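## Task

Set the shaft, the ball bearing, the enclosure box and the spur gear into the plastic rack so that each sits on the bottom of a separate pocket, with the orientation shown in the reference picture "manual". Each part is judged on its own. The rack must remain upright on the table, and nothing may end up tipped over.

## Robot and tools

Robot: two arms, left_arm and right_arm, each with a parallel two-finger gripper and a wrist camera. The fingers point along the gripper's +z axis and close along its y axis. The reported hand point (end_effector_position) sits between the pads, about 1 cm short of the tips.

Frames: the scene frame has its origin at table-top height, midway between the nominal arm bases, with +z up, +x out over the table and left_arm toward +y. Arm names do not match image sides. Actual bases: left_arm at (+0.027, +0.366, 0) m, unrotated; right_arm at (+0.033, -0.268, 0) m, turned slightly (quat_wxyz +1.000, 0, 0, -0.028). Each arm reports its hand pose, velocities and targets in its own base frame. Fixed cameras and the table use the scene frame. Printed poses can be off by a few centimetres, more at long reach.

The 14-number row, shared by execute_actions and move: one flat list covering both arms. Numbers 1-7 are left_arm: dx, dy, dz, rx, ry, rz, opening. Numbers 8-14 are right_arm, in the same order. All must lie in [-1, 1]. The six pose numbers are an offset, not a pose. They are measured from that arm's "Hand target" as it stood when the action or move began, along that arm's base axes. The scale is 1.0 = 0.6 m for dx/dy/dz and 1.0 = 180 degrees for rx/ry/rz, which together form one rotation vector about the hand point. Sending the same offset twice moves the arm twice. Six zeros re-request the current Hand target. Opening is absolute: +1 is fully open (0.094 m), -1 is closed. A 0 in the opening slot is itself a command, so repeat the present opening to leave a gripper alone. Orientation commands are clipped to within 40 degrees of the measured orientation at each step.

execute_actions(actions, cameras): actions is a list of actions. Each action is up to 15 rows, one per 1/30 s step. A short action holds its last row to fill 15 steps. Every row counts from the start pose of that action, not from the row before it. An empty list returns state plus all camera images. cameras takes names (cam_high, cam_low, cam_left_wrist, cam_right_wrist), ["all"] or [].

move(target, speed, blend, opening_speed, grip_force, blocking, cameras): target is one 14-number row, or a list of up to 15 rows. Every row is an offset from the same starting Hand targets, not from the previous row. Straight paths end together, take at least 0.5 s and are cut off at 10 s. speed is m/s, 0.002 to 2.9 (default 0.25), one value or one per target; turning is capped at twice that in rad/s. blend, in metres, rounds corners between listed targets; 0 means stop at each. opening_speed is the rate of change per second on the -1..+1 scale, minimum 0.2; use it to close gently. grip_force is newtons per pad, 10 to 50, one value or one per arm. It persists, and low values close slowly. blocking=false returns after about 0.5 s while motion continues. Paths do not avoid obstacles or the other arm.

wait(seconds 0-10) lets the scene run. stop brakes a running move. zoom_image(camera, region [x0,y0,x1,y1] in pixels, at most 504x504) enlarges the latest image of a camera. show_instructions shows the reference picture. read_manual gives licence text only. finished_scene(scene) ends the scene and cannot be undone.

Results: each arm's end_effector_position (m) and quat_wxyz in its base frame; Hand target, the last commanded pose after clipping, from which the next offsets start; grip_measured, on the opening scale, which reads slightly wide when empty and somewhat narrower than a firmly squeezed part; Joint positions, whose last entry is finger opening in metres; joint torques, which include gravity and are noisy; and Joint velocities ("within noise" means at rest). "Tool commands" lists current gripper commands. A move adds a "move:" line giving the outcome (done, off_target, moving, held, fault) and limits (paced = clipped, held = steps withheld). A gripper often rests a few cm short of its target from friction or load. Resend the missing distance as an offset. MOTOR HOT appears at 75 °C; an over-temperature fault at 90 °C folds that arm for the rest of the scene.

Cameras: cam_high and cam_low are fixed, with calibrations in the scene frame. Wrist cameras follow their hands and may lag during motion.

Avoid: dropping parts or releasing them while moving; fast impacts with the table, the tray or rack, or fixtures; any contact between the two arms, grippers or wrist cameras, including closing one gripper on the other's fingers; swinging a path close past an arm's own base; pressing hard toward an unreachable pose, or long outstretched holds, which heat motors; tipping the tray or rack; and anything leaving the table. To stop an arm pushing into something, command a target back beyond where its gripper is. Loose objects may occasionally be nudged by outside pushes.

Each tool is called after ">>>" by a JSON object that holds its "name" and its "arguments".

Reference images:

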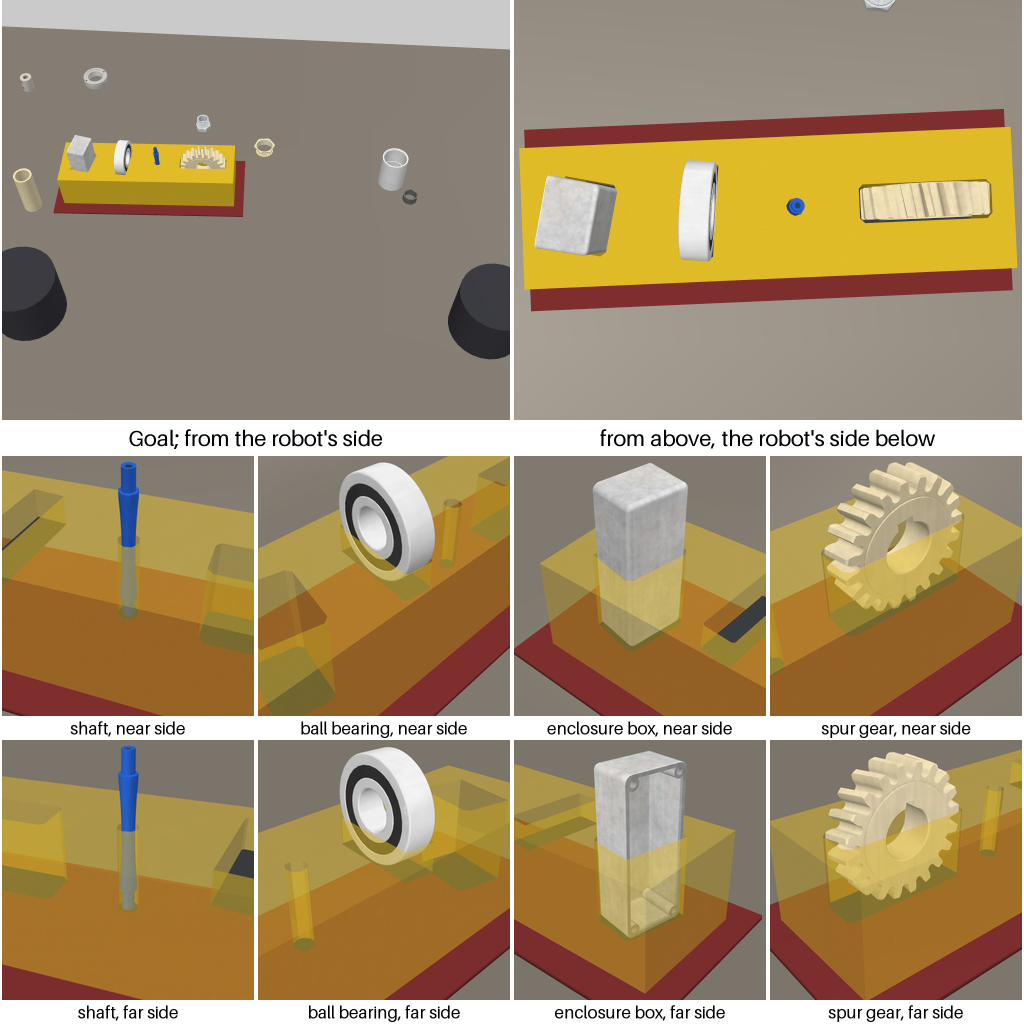

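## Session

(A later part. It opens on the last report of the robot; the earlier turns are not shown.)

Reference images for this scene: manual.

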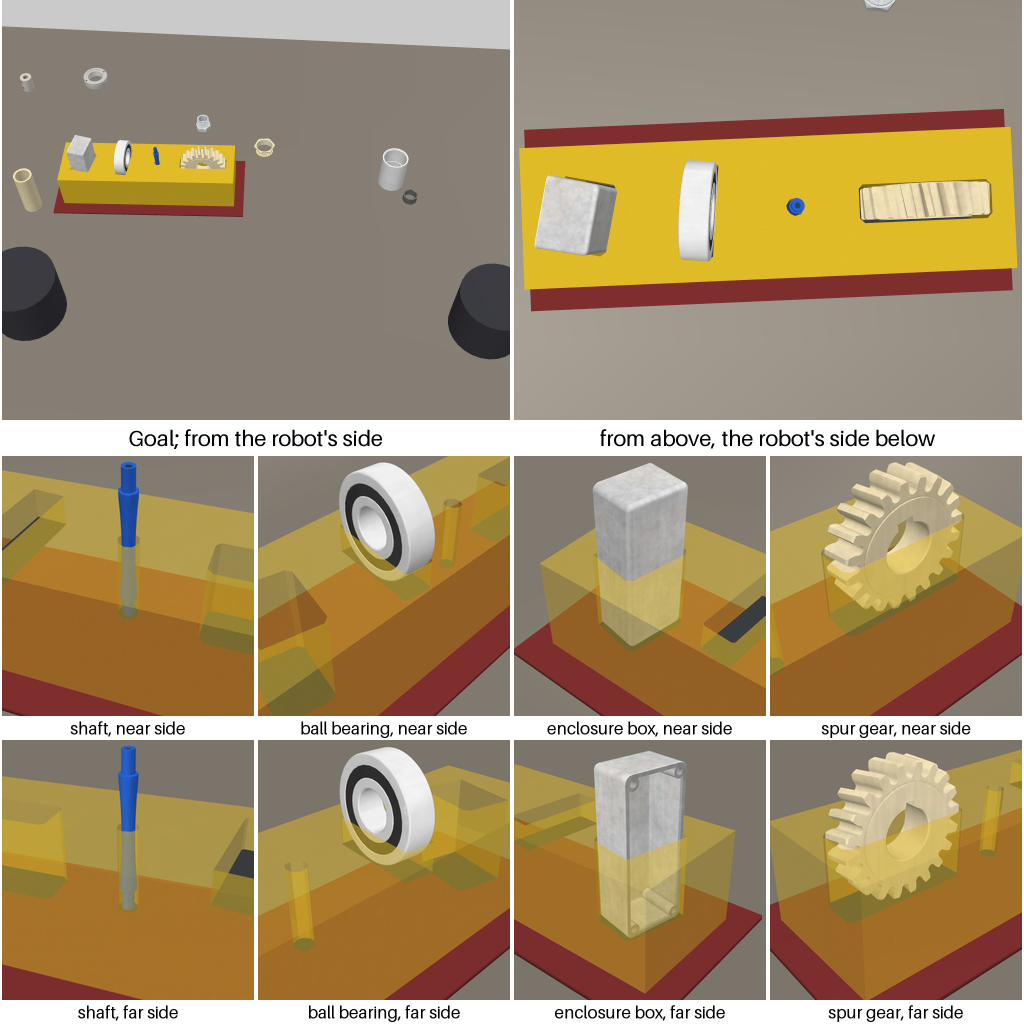

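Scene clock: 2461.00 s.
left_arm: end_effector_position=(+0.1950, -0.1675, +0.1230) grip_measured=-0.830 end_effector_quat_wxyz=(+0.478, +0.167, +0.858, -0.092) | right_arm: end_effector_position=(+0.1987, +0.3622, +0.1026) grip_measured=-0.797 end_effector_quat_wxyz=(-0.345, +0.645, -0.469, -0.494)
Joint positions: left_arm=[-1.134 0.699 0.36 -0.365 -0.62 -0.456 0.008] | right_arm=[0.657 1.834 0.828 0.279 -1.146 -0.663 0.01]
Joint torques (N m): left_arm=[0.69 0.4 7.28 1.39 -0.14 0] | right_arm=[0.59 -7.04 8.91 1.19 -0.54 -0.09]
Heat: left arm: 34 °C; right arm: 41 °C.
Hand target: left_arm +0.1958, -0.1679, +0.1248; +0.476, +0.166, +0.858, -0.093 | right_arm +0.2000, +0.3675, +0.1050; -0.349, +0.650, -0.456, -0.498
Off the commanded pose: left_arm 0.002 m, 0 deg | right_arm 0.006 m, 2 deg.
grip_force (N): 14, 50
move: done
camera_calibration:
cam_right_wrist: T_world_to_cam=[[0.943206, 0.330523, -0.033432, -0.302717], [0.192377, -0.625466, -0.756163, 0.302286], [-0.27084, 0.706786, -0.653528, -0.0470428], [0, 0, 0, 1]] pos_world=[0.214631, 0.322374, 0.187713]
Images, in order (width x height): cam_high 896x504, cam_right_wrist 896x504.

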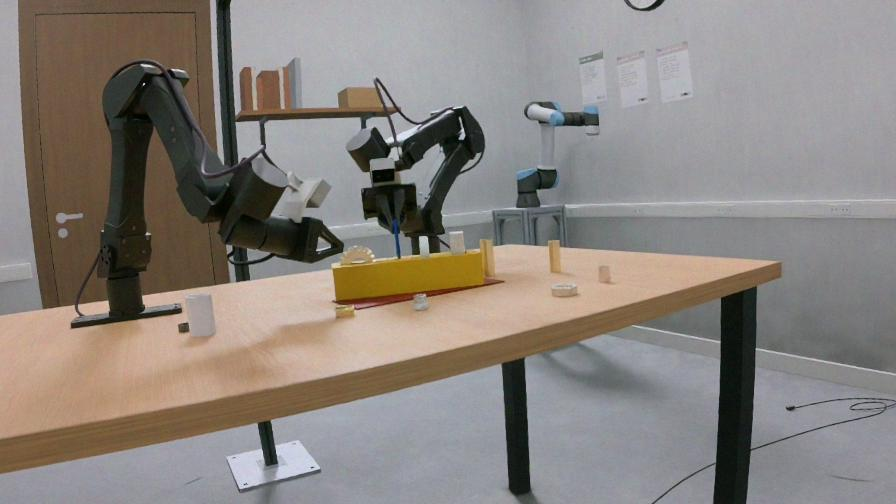

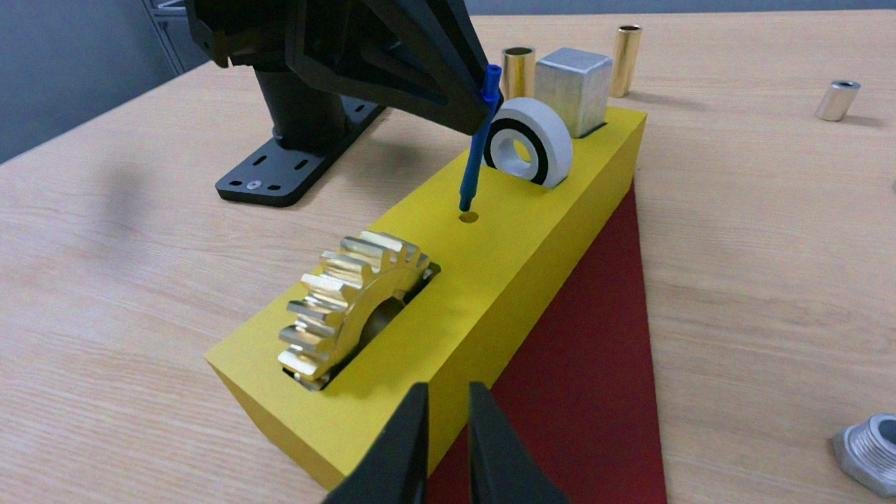

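>>> {"name": "move", "arguments": {"target": [0.00233, -0.0065, 0.002, 0, 0, 0, -0.95, 0, 0, 0, 0, 0, 0, -0.8], "speed": 0.03, "cameras": ["cam_high", "cam_right_wrist"]}}

>>> {"name": "zoom_image", "arguments": {"camera": "cam_right_wrist", "region": [400, 120, 540, 250]}}

>>> {"name": "zoom_image", "arguments": {"camera": "cam_high", "region": [360, 220, 430, 270]}}

Scene clock: 2502.23 s.
left_arm: end_effector_position=(+0.1965, -0.1707, +0.1224) grip_measured=-0.830 end_effector_quat_wxyz=(+0.477, +0.167, +0.858, -0.091) | right_arm: end_effector_position=(+0.1987, +0.3622, +0.1026) grip_measured=-0.797 end_effector_quat_wxyz=(-0.345, +0.645, -0.469, -0.494)
Joint positions: left_arm=[-1.134 0.724 0.364 -0.346 -0.62 -0.455 0.008] | right_arm=[0.657 1.834 0.828 0.279 -1.146 -0.663 0.01]
Joint torques (N m): left_arm=[0.4 0.35 7.79 1.34 -0.16 -0.04] | right_arm=[0.49 -7.16 8.99 1.17 -0.52 -0.06]
Heat: left arm: 37 °C; right arm: 41 °C.
Hand target: left_arm +0.1973, -0.1719, +0.1261; +0.476, +0.166, +0.858, -0.093 | right_arm +0.2000, +0.3675, +0.1050; -0.349, +0.650, -0.456, -0.498
Off the commanded pose: left_arm 0.004 m, 0 deg | right_arm 0.006 m, 2 deg.
grip_force (N): 14, 50
move: done
camera_calibration:
cam_right_wrist: T_world_to_cam=[[0.943206, 0.330523, -0.033432, -0.302717], [0.192377, -0.625466, -0.756163, 0.302286], [-0.27084, 0.706786, -0.653528, -0.0470428], [0, 0, 0, 1]] pos_world=[0.214631, 0.322374, 0.187713]
Images, in order (width x height): cam_high 896x504, cam_right_wrist 896x504.

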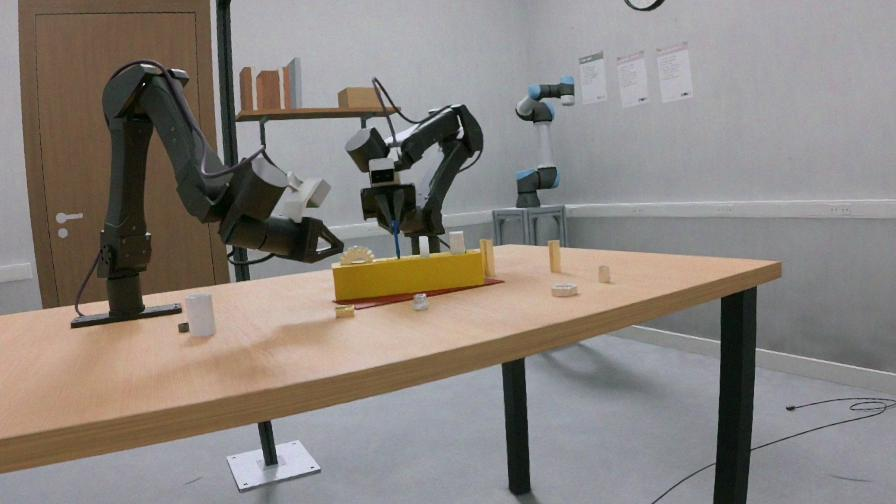

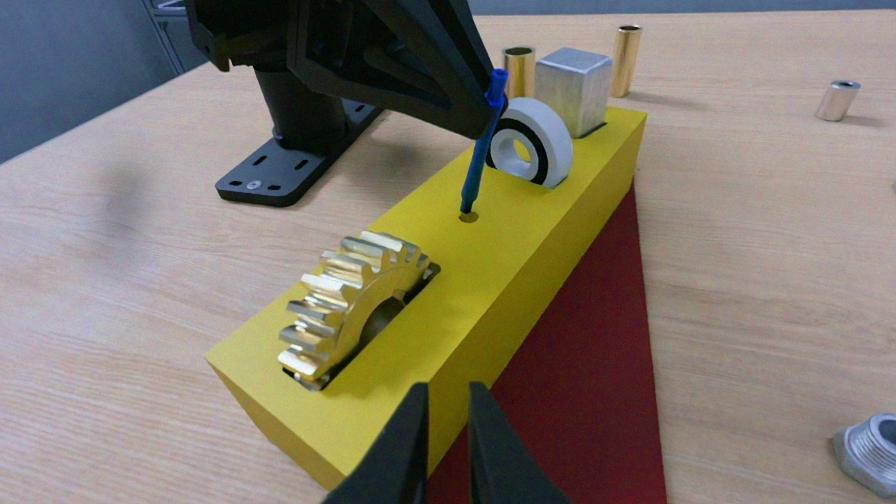

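Scaled by 3.600 from the camera's 896x504 image, which has a finer 1280x720 frame.

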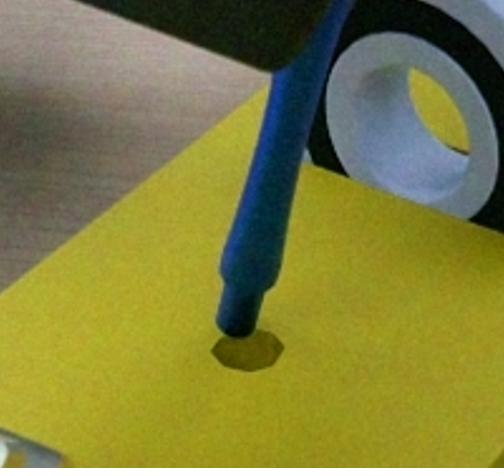

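Scaled by 7.200 from the camera's 896x504 image, which has a finer 1280x720 frame.

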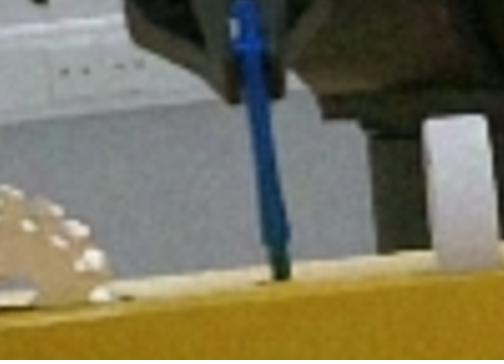

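>>> {"name": "move", "arguments": {"target": [0.00217, -0.0057, 0.001, 0, 0, 0, -0.95, 0, 0, 0, 0, 0, 0, -0.8], "speed": 0.03, "cameras": ["cam_high", "cam_right_wrist"]}}

>>> {"name": "zoom_image", "arguments": {"camera": "cam_right_wrist", "region": [400, 120, 540, 250]}}

>>> {"name": "zoom_image", "arguments": {"camera": "cam_high", "region": [360, 220, 430, 270]}}

Scene clock: 2513.73 s.
left_arm: end_effector_position=(+0.1963, -0.1732, +0.1185) grip_measured=-0.830 end_effector_quat_wxyz=(+0.471, +0.173, +0.861, -0.088) | right_arm: end_effector_position=(+0.1987, +0.3622, +0.1026) grip_measured=-0.797 end_effector_quat_wxyz=(-0.345, +0.645, -0.469, -0.494)
Joint positions: left_arm=[-1.134 0.751 0.368 -0.34 -0.611 -0.455 0.008] | right_arm=[0.657 1.834 0.828 0.279 -1.146 -0.663 0.01]
Joint torques (N m): left_arm=[0.23 -0.21 8.09 1.41 -0.26 -0.05] | right_arm=[0.65 -7.06 8.95 1.2 -0.53 -0.08]
Heat: left arm: 38 °C; right arm: 41 °C.
Hand target: left_arm +0.1986, -0.1753, +0.1267; +0.476, +0.166, +0.858, -0.093 | right_arm +0.2000, +0.3675, +0.1050; -0.349, +0.650, -0.456, -0.498
Off the commanded pose: left_arm 0.009 m, 1 deg | right_arm 0.006 m, 2 deg.
grip_force (N): 14, 50
move: done
camera_calibration:
cam_right_wrist: T_world_to_cam=[[0.943206, 0.330523, -0.033432, -0.302717], [0.192377, -0.625466, -0.756163, 0.302286], [-0.27084, 0.706786, -0.653528, -0.0470428], [0, 0, 0, 1]] pos_world=[0.214631, 0.322374, 0.187713]
Images, in order (width x height): cam_high 896x504, cam_right_wrist 896x504.

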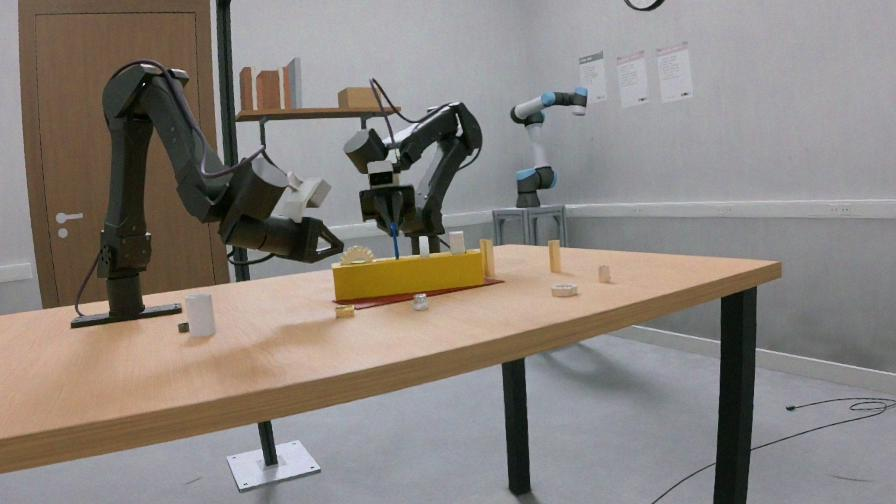

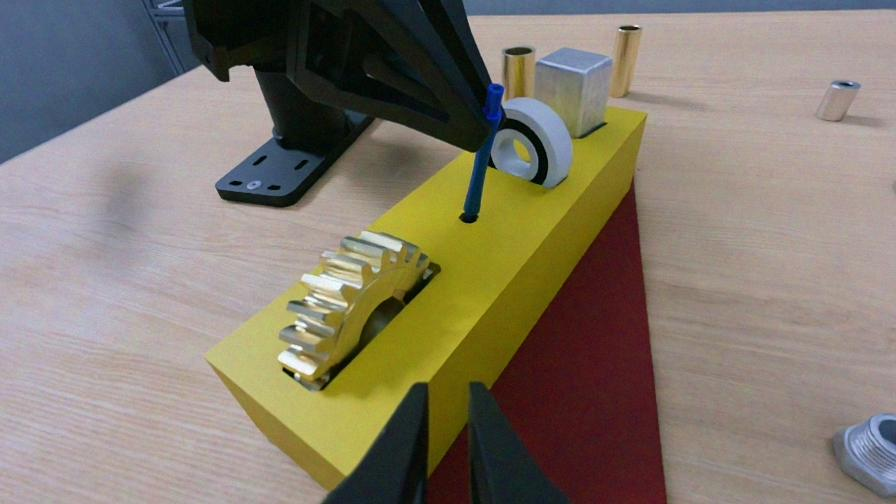

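Scaled by 3.600 from the camera's 896x504 image, which has a finer 1280x720 frame.

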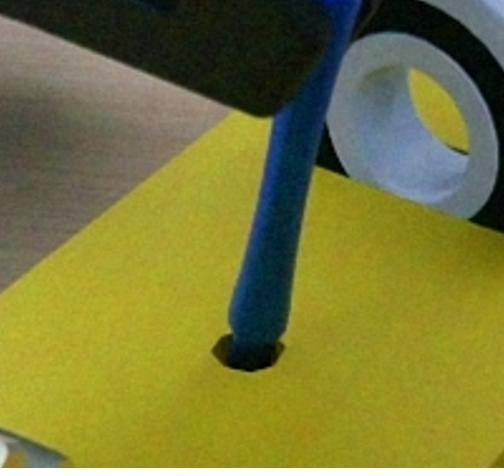

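Scaled by 7.200 from the camera's 896x504 image, which has a finer 1280x720 frame.

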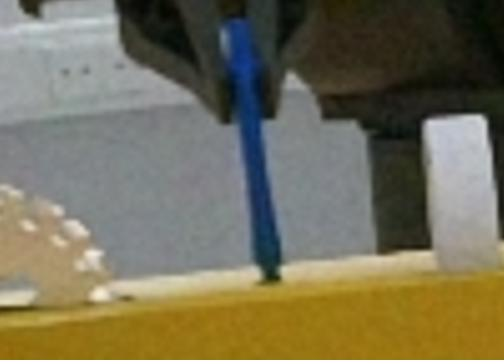

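>>> {"name": "move", "arguments": {"target": [-0.0017, 0.0007, -0.011, 0, 0, 0, -0.95, 0, 0, 0, 0, 0, 0, -0.8], "speed": 0.03, "cameras": ["cam_high", "cam_right_wrist"]}}

>>> {"name": "zoom_image", "arguments": {"camera": "cam_right_wrist", "region": [400, 120, 540, 250]}}

>>> {"name": "zoom_image", "arguments": {"camera": "cam_high", "region": [360, 220, 430, 270]}}

Scene clock: 2528.53 s.
left_arm: end_effector_position=(+0.1969, -0.1746, +0.1201) grip_measured=-0.830 end_effector_quat_wxyz=(+0.473, +0.171, +0.860, -0.091) | right_arm: end_effector_position=(+0.1987, +0.3622, +0.1026) grip_measured=-0.797 end_effector_quat_wxyz=(-0.345, +0.645, -0.469, -0.494)
Joint positions: left_arm=[-1.134 0.751 0.368 -0.33 -0.611 -0.455 0.008] | right_arm=[0.657 1.834 0.828 0.279 -1.146 -0.663 0.01]
Joint torques (N m): left_arm=[-0.25 -0.05 6.17 1.56 -0.3 -0.1] | right_arm=[0.51 -6.98 8.94 1.2 -0.53 -0.09]
Heat: left arm: 36 °C; right arm: 41 °C.
Hand target: left_arm +0.1975, -0.1749, +0.1201; +0.476, +0.166, +0.858, -0.093 | right_arm +0.2000, +0.3675, +0.1050; -0.349, +0.650, -0.456, -0.498
Off the commanded pose: left_arm 0.001 m, 1 deg | right_arm 0.006 m, 2 deg.
grip_force (N): 14, 50
move: done
camera_calibration:
cam_right_wrist: T_world_to_cam=[[0.943206, 0.330523, -0.033432, -0.302717], [0.192377, -0.625466, -0.756163, 0.302286], [-0.27084, 0.706786, -0.653528, -0.0470428], [0, 0, 0, 1]] pos_world=[0.214631, 0.322374, 0.187713]
Images, in order (width x height): cam_high 896x504, cam_right_wrist 896x504.

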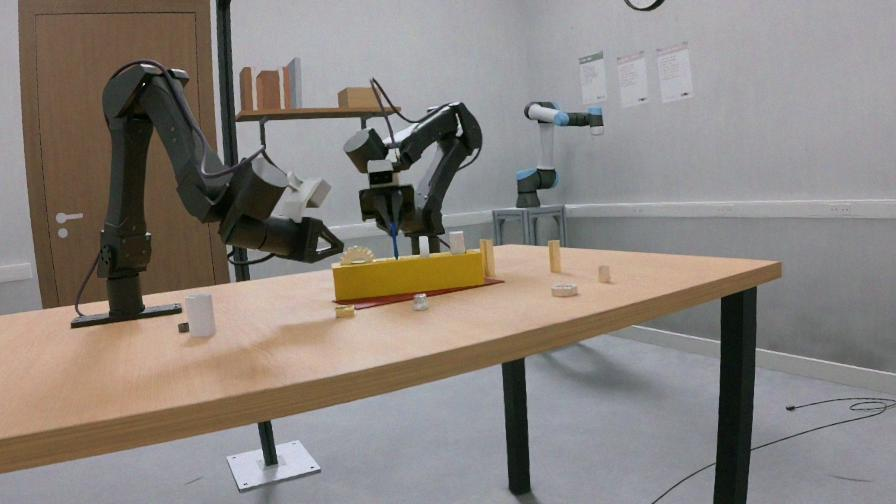

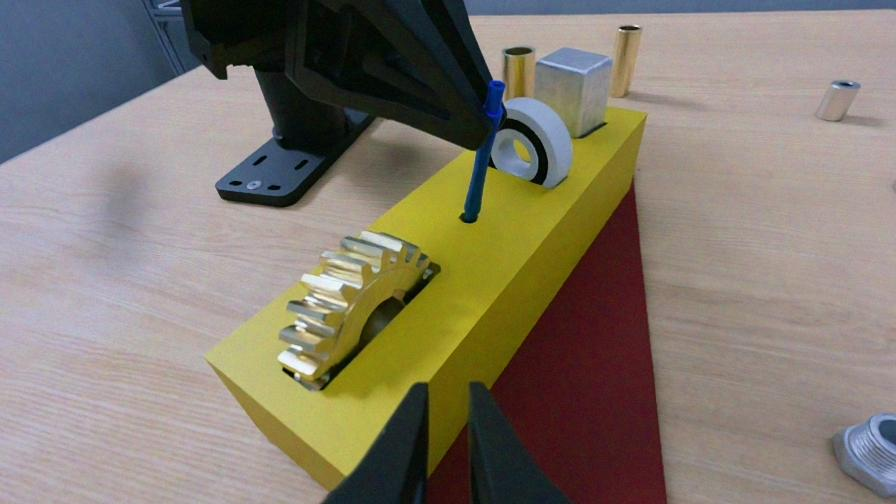

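Scaled by 3.600 from the camera's 896x504 image, which has a finer 1280x720 frame.

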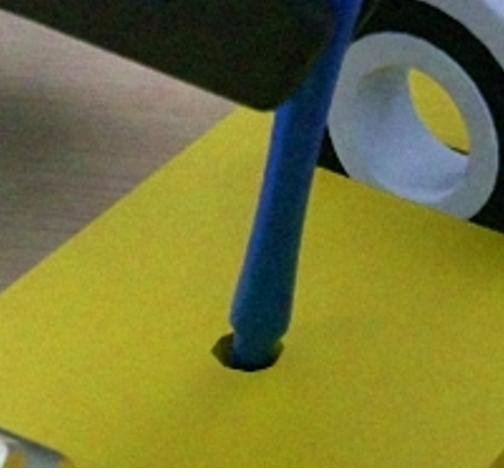

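Scaled by 7.200 from the camera's 896x504 image, which has a finer 1280x720 frame.

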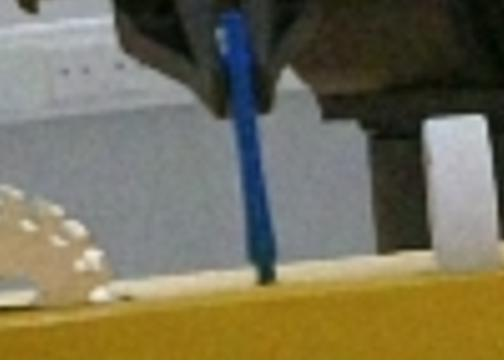

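>>> {"name": "move", "arguments": {"target": [-0.0023, 0.0012, -0.010, 0, 0, 0, -0.95, 0, 0, 0, 0, 0, 0, -0.8], "speed": 0.03, "cameras": ["cam_high", "cam_right_wrist"]}}

>>> {"name": "zoom_image", "arguments": {"camera": "cam_right_wrist", "region": [400, 120, 540, 250]}}

>>> {"name": "zoom_image", "arguments": {"camera": "cam_high", "region": [360, 220, 430, 270]}}

Scene clock: 2537.53 s.
left_arm: end_effector_position=(+0.1969, -0.1745, +0.1171) grip_measured=-0.830 end_effector_quat_wxyz=(+0.474, +0.169, +0.859, -0.093) | right_arm: end_effector_position=(+0.1987, +0.3622, +0.1026) grip_measured=-0.797 end_effector_quat_wxyz=(-0.345, +0.645, -0.469, -0.494)
Joint positions: left_arm=[-1.134 0.751 0.353 -0.312 -0.611 -0.458 0.008] | right_arm=[0.657 1.834 0.828 0.279 -1.146 -0.663 0.01]
Joint torques (N m): left_arm=[-0.88 -0.14 5.5 1.61 -0.34 -0.12] | right_arm=[0.51 -7.02 8.84 1.21 -0.52 -0.07]
Heat: left arm: 35 °C; right arm: 41 °C.
Hand target: left_arm +0.1962, -0.1741, +0.1141; +0.476, +0.166, +0.858, -0.093 | right_arm +0.2000, +0.3675, +0.1050; -0.349, +0.650, -0.456, -0.498
Off the commanded pose: left_arm 0.003 m, 0 deg | right_arm 0.006 m, 2 deg.
grip_force (N): 14, 50
move: done
camera_calibration:
cam_right_wrist: T_world_to_cam=[[0.943206, 0.330523, -0.033432, -0.302717], [0.192377, -0.625466, -0.756163, 0.302286], [-0.27084, 0.706786, -0.653528, -0.0470428], [0, 0, 0, 1]] pos_world=[0.214631, 0.322374, 0.187713]
Images, in order (width x height): cam_high 896x504, cam_right_wrist 896x504.

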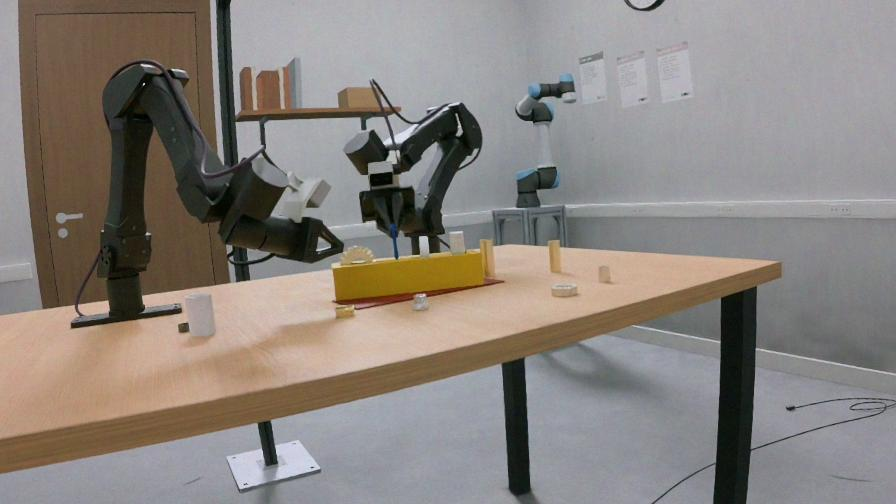

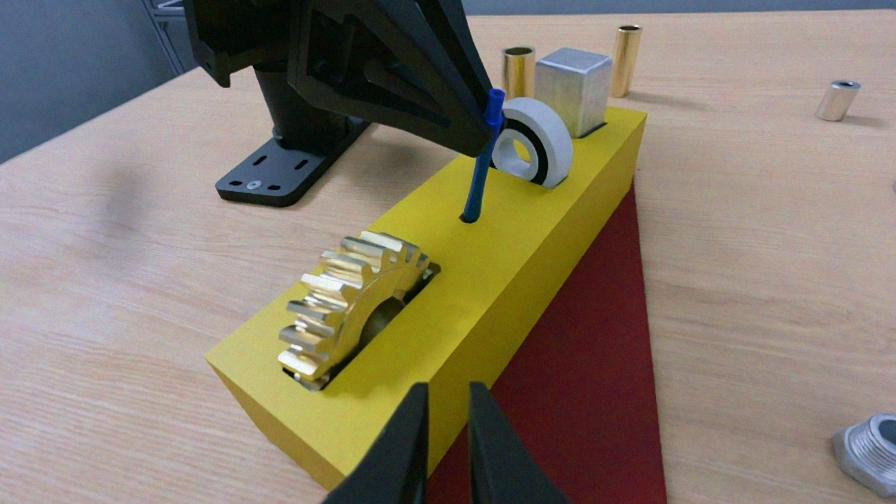

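Scaled by 3.600 from the camera's 896x504 image, which has a finer 1280x720 frame.

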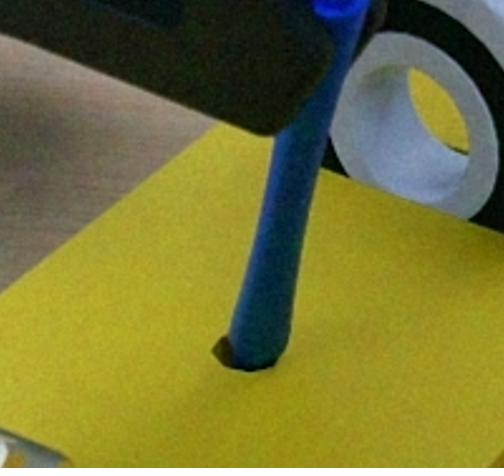

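Scaled by 7.200 from the camera's 896x504 image, which has a finer 1280x720 frame.

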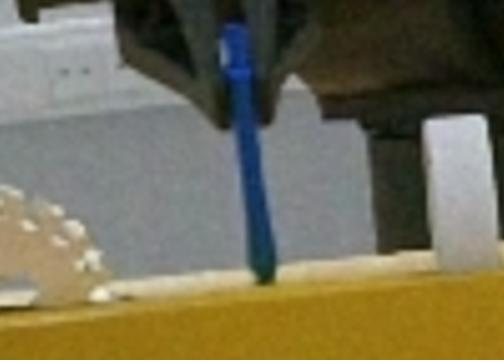

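>>> {"name": "move", "arguments": {"target": [-0.0105, 0.0042, -0.006, 0, 0, 0, -0.95, 0, 0, 0, 0, 0, 0, -0.8], "speed": 0.02, "cameras": ["cam_high", "cam_right_wrist"]}}

>>> {"name": "zoom_image", "arguments": {"camera": "cam_right_wrist", "region": [400, 120, 540, 250]}}

>>> {"name": "zoom_image", "arguments": {"camera": "cam_high", "region": [360, 220, 430, 270]}}

Scene clock: 2544.87 s.
left_arm: end_effector_position=(+0.1927, -0.1747, +0.1150) grip_measured=-0.830 end_effector_quat_wxyz=(+0.478, +0.166, +0.857, -0.095) | right_arm: end_effector_position=(+0.1987, +0.3622, +0.1026) grip_measured=-0.797 end_effector_quat_wxyz=(-0.345, +0.645, -0.469, -0.494)
Joint positions: left_arm=[-1.169 0.741 0.337 -0.312 -0.643 -0.485 0.008] | right_arm=[0.657 1.834 0.828 0.279 -1.146 -0.663 0.01]
Joint torques (N m): left_arm=[-0.95 -1.26 5.46 1.31 -0.33 -0.12] | right_arm=[0.62 -7.02 8.94 1.2 -0.52 -0.07]
Heat: left arm: 35 °C; right arm: 41 °C.
Hand target: left_arm +0.1899, -0.1716, +0.1105; +0.476, +0.166, +0.858, -0.093 | right_arm +0.2000, +0.3675, +0.1050; -0.349, +0.650, -0.456, -0.498
Off the commanded pose: left_arm 0.006 m, 0 deg | right_arm 0.006 m, 2 deg.
grip_force (N): 14, 50
move: done
camera_calibration:
cam_right_wrist: T_world_to_cam=[[0.943206, 0.330523, -0.033432, -0.302717], [0.192377, -0.625466, -0.756163, 0.302286], [-0.27084, 0.706786, -0.653528, -0.0470428], [0, 0, 0, 1]] pos_world=[0.214631, 0.322374, 0.187713]
Images, in order (width x height): cam_high 896x504, cam_right_wrist 896x504.

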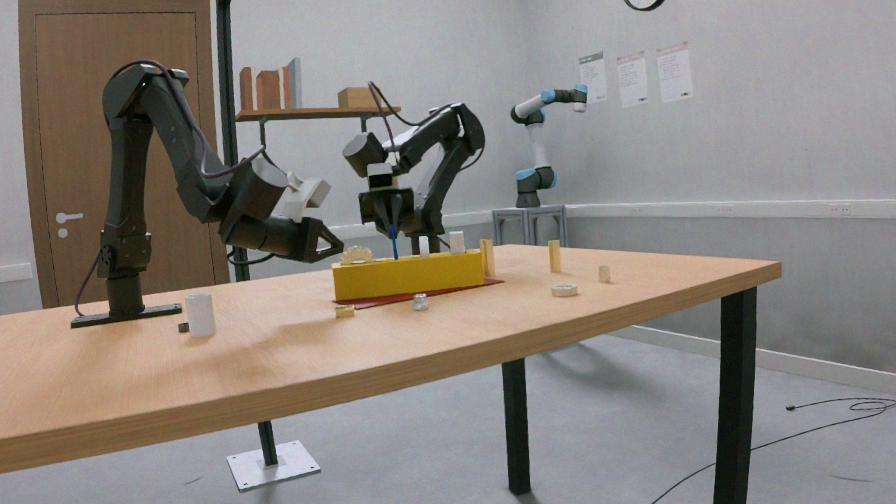

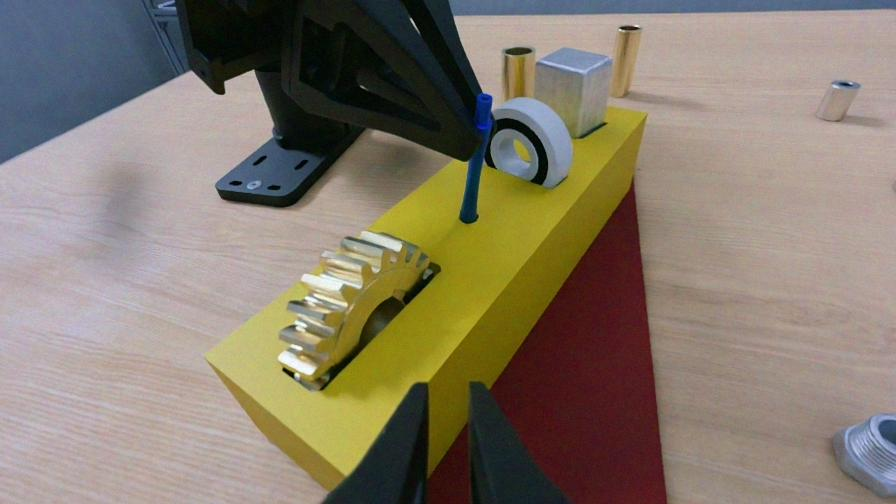

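Scaled by 3.600 from the camera's 896x504 image, which has a finer 1280x720 frame.

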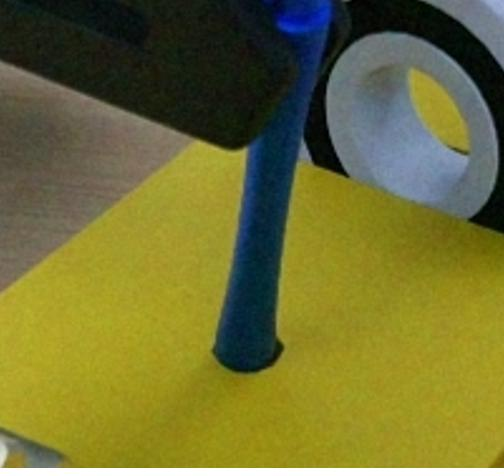

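Scaled by 7.200 from the camera's 896x504 image, which has a finer 1280x720 frame.

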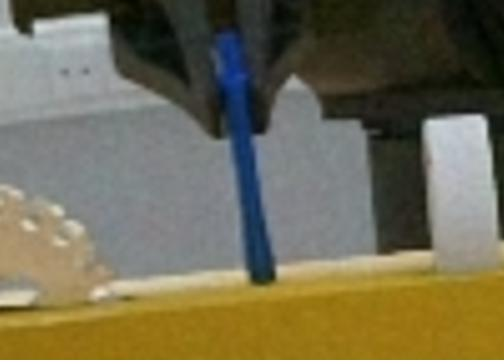

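>>> {"name": "move", "arguments": {"target": [-0.0124, 0.005, 0, 0, 0, 0, -0.95, 0, 0, 0, 0, 0, 0, -0.8], "speed": 0.02, "cameras": ["cam_high", "cam_right_wrist"]}}

>>> {"name": "zoom_image", "arguments": {"camera": "cam_right_wrist", "region": [400, 120, 540, 250]}}

>>> {"name": "zoom_image", "arguments": {"camera": "cam_high", "region": [360, 220, 430, 270]}}

Scene clock: 2565.10 s.
left_arm: end_effector_position=(+0.1867, -0.1722, +0.1174) grip_measured=-0.829 end_effector_quat_wxyz=(+0.482, +0.162, +0.856, -0.097) | right_arm: end_effector_position=(+0.1987, +0.3622, +0.1026) grip_measured=-0.797 end_effector_quat_wxyz=(-0.345, +0.645, -0.469, -0.494)
Joint positions: left_arm=[-1.215 0.71 0.337 -0.356 -0.684 -0.525 0.008] | right_arm=[0.657 1.834 0.828 0.279 -1.146 -0.663 0.01]
Joint torques (N m): left_arm=[-1.06 -1.01 5.39 1.16 -0.27 -0.12] | right_arm=[0.57 -7.09 8.99 1.21 -0.51 -0.08]
Heat: left arm: 35 °C; right arm: 41 °C.
Hand target: left_arm +0.1824, -0.1686, +0.1105; +0.476, +0.166, +0.858, -0.093 | right_arm +0.2000, +0.3675, +0.1050; -0.349, +0.650, -0.456, -0.498
Off the commanded pose: left_arm 0.009 m, 1 deg | right_arm 0.006 m, 2 deg.
grip_force (N): 14, 50
move: done
camera_calibration:
cam_right_wrist: T_world_to_cam=[[0.943206, 0.330523, -0.033432, -0.302717], [0.192377, -0.625466, -0.756163, 0.302286], [-0.27084, 0.706786, -0.653528, -0.0470428], [0, 0, 0, 1]] pos_world=[0.214631, 0.322374, 0.187713]
Images, in order (width x height): cam_high 896x504, cam_right_wrist 896x504.

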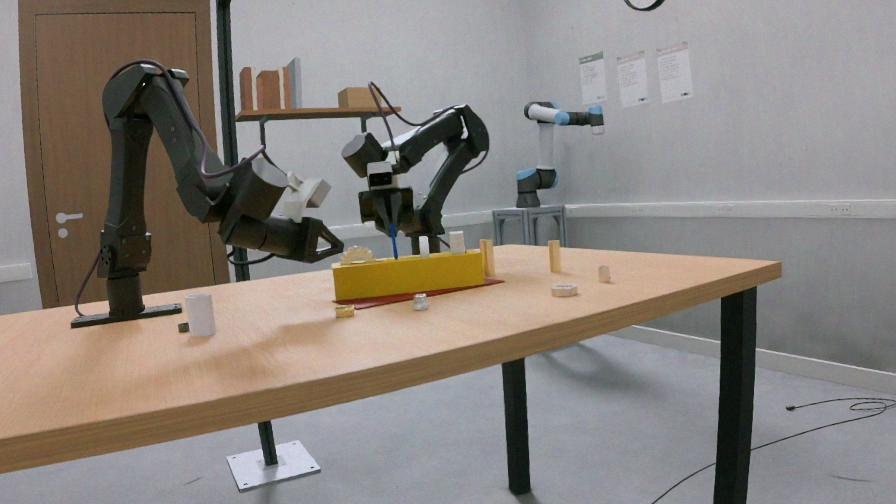

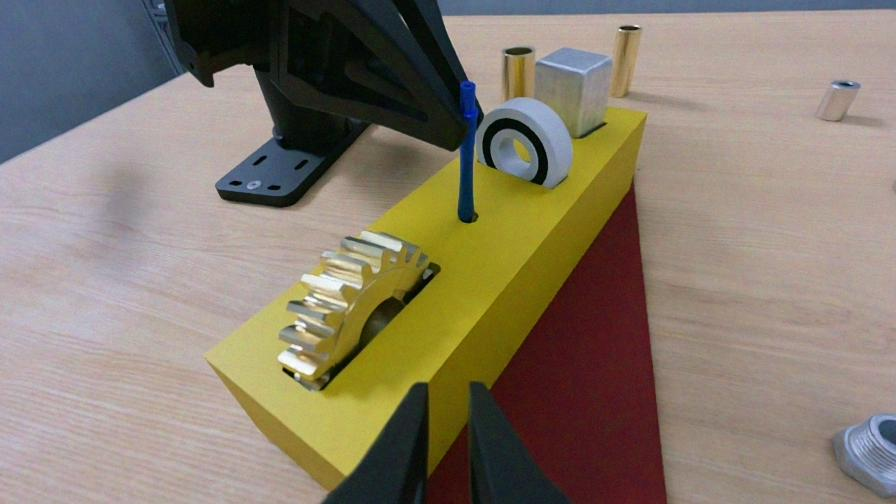

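Scaled by 3.600 from the camera's 896x504 image, which has a finer 1280x720 frame.

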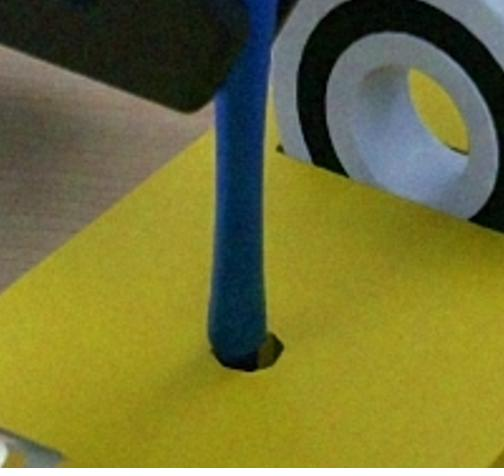

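Scaled by 7.200 from the camera's 896x504 image, which has a finer 1280x720 frame.

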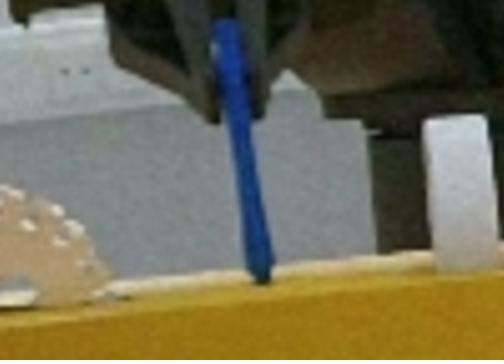

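>>> {"name": "move", "arguments": {"target": [0.0033, -0.0012, -0.008, 0, 0, 0, -0.95, 0, 0, 0, 0, 0, 0, -0.8], "speed": 0.02, "cameras": ["cam_high", "cam_right_wrist"]}}

>>> {"name": "zoom_image", "arguments": {"camera": "cam_right_wrist", "region": [400, 120, 540, 250]}}

>>> {"name": "zoom_image", "arguments": {"camera": "cam_high", "region": [360, 220, 430, 270]}}

Scene clock: 2582.13 s.
left_arm: end_effector_position=(+0.1869, -0.1715, +0.1141) grip_measured=-0.829 end_effector_quat_wxyz=(+0.483, +0.161, +0.855, -0.096) | right_arm: end_effector_position=(+0.1987, +0.3622, +0.1026) grip_measured=-0.797 end_effector_quat_wxyz=(-0.345, +0.645, -0.469, -0.494)
Joint positions: left_arm=[-1.215 0.71 0.323 -0.341 -0.687 -0.525 0.008] | right_arm=[0.657 1.834 0.828 0.279 -1.146 -0.663 0.01]
Joint torques (N m): left_arm=[-0.14 0.01 5.16 1.37 -0.17 -0.06] | right_arm=[0.57 -7.08 8.81 1.18 -0.54 -0.07]
Heat: left arm: 35 °C; right arm: 41 °C.
Hand target: left_arm +0.1844, -0.1694, +0.1057; +0.476, +0.167, +0.858, -0.093 | right_arm +0.2000, +0.3675, +0.1050; -0.349, +0.650, -0.456, -0.498
Off the commanded pose: left_arm 0.009 m, 1 deg | right_arm 0.006 m, 2 deg.
grip_force (N): 14, 50
move: done
camera_calibration:
cam_right_wrist: T_world_to_cam=[[0.943206, 0.330523, -0.033432, -0.302717], [0.192377, -0.625466, -0.756163, 0.302286], [-0.27084, 0.706786, -0.653528, -0.0470428], [0, 0, 0, 1]] pos_world=[0.214631, 0.322374, 0.187713]
Images, in order (width x height): cam_high 896x504, cam_right_wrist 896x504.

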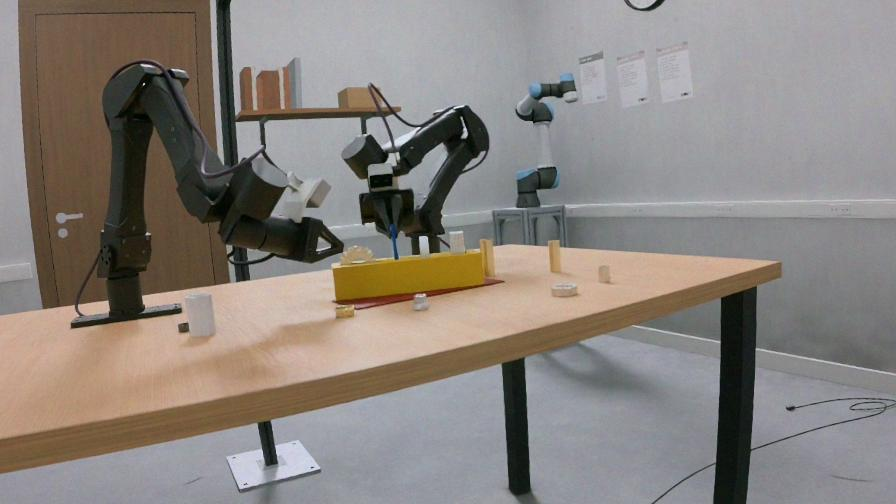

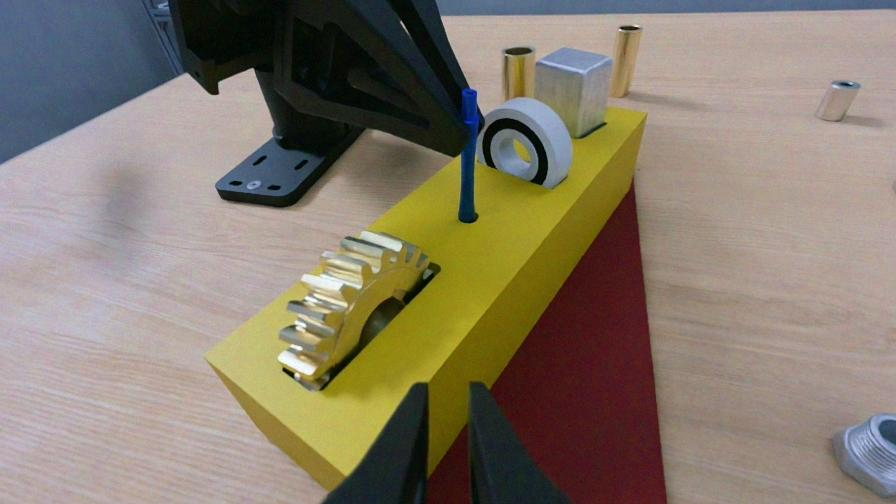

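Scaled by 3.600 from the camera's 896x504 image, which has a finer 1280x720 frame.

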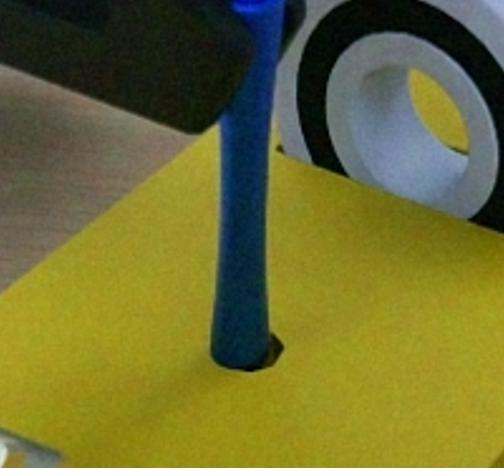

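Scaled by 7.200 from the camera's 896x504 image, which has a finer 1280x720 frame.

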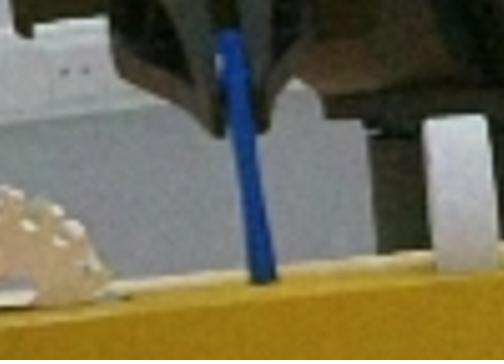

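>>> {"name": "move", "arguments": {"target": [0, 0, -0.0167, 0, 0, 0, -0.95, 0, 0, 0, 0, 0, 0, -0.8], "speed": 0.02, "cameras": ["cam_high", "cam_right_wrist"]}}

>>> {"name": "zoom_image", "arguments": {"camera": "cam_right_wrist", "region": [400, 120, 540, 250]}}

>>> {"name": "zoom_image", "arguments": {"camera": "cam_high", "region": [360, 220, 430, 270]}}

Scene clock: 2590.40 s.
left_arm: end_effector_position=(+0.1865, -0.1703, +0.1022) grip_measured=-0.829 end_effector_quat_wxyz=(+0.482, +0.162, +0.856, -0.093) | right_arm: end_effector_position=(+0.1987, +0.3622, +0.1026) grip_measured=-0.797 end_effector_quat_wxyz=(-0.345, +0.645, -0.469, -0.494)
Joint positions: left_arm=[-1.215 0.723 0.282 -0.294 -0.688 -0.525 0.008] | right_arm=[0.657 1.834 0.828 0.279 -1.146 -0.663 0.01]
Joint torques (N m): left_arm=[-0.18 0.1 5.34 1.43 -0.17 -0.06] | right_arm=[0.46 -7.09 8.85 1.2 -0.54 -0.08]
Heat: left arm: 35 °C; right arm: 41 °C.
Hand target: left_arm +0.1844, -0.1694, +0.0957; +0.476, +0.167, +0.858, -0.093 | right_arm +0.2000, +0.3675, +0.1050; -0.349, +0.650, -0.456, -0.498
Off the commanded pose: left_arm 0.007 m, 1 deg | right_arm 0.006 m, 2 deg.
grip_force (N): 14, 50
move: done
camera_calibration:
cam_right_wrist: T_world_to_cam=[[0.943206, 0.330523, -0.033432, -0.302717], [0.192377, -0.625466, -0.756163, 0.302286], [-0.27084, 0.706786, -0.653528, -0.0470428], [0, 0, 0, 1]] pos_world=[0.214631, 0.322374, 0.187713]
Images, in order (width x height): cam_high 896x504, cam_right_wrist 896x504.

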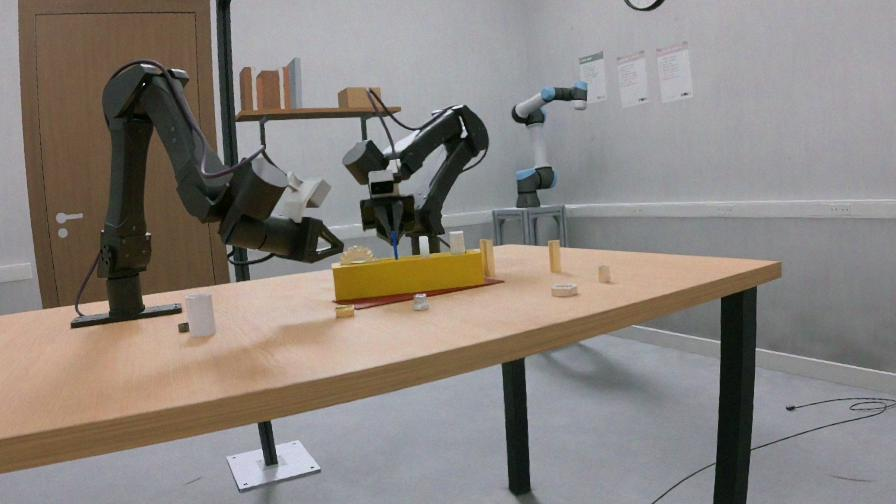

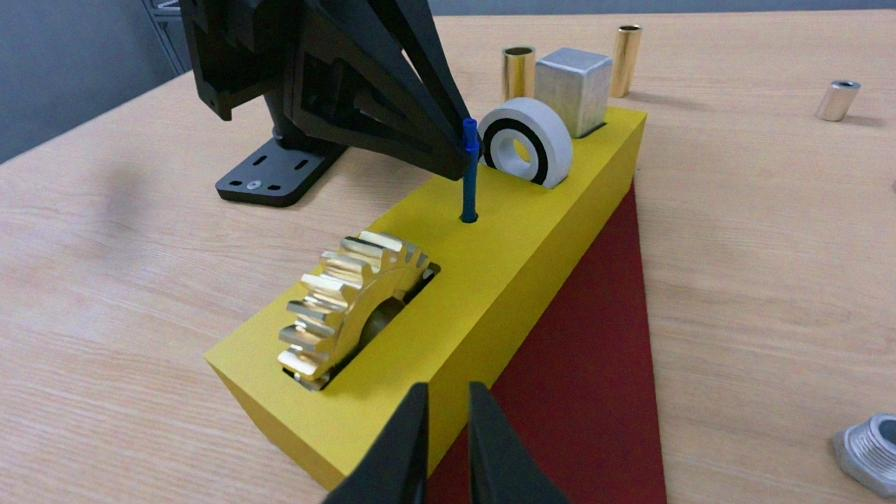

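Scaled by 3.600 from the camera's 896x504 image, which has a finer 1280x720 frame.

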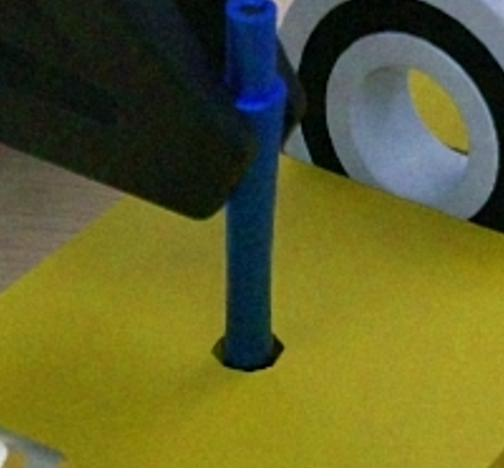

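Scaled by 7.200 from the camera's 896x504 image, which has a finer 1280x720 frame.

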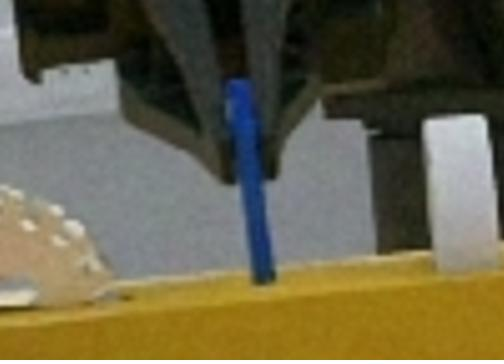

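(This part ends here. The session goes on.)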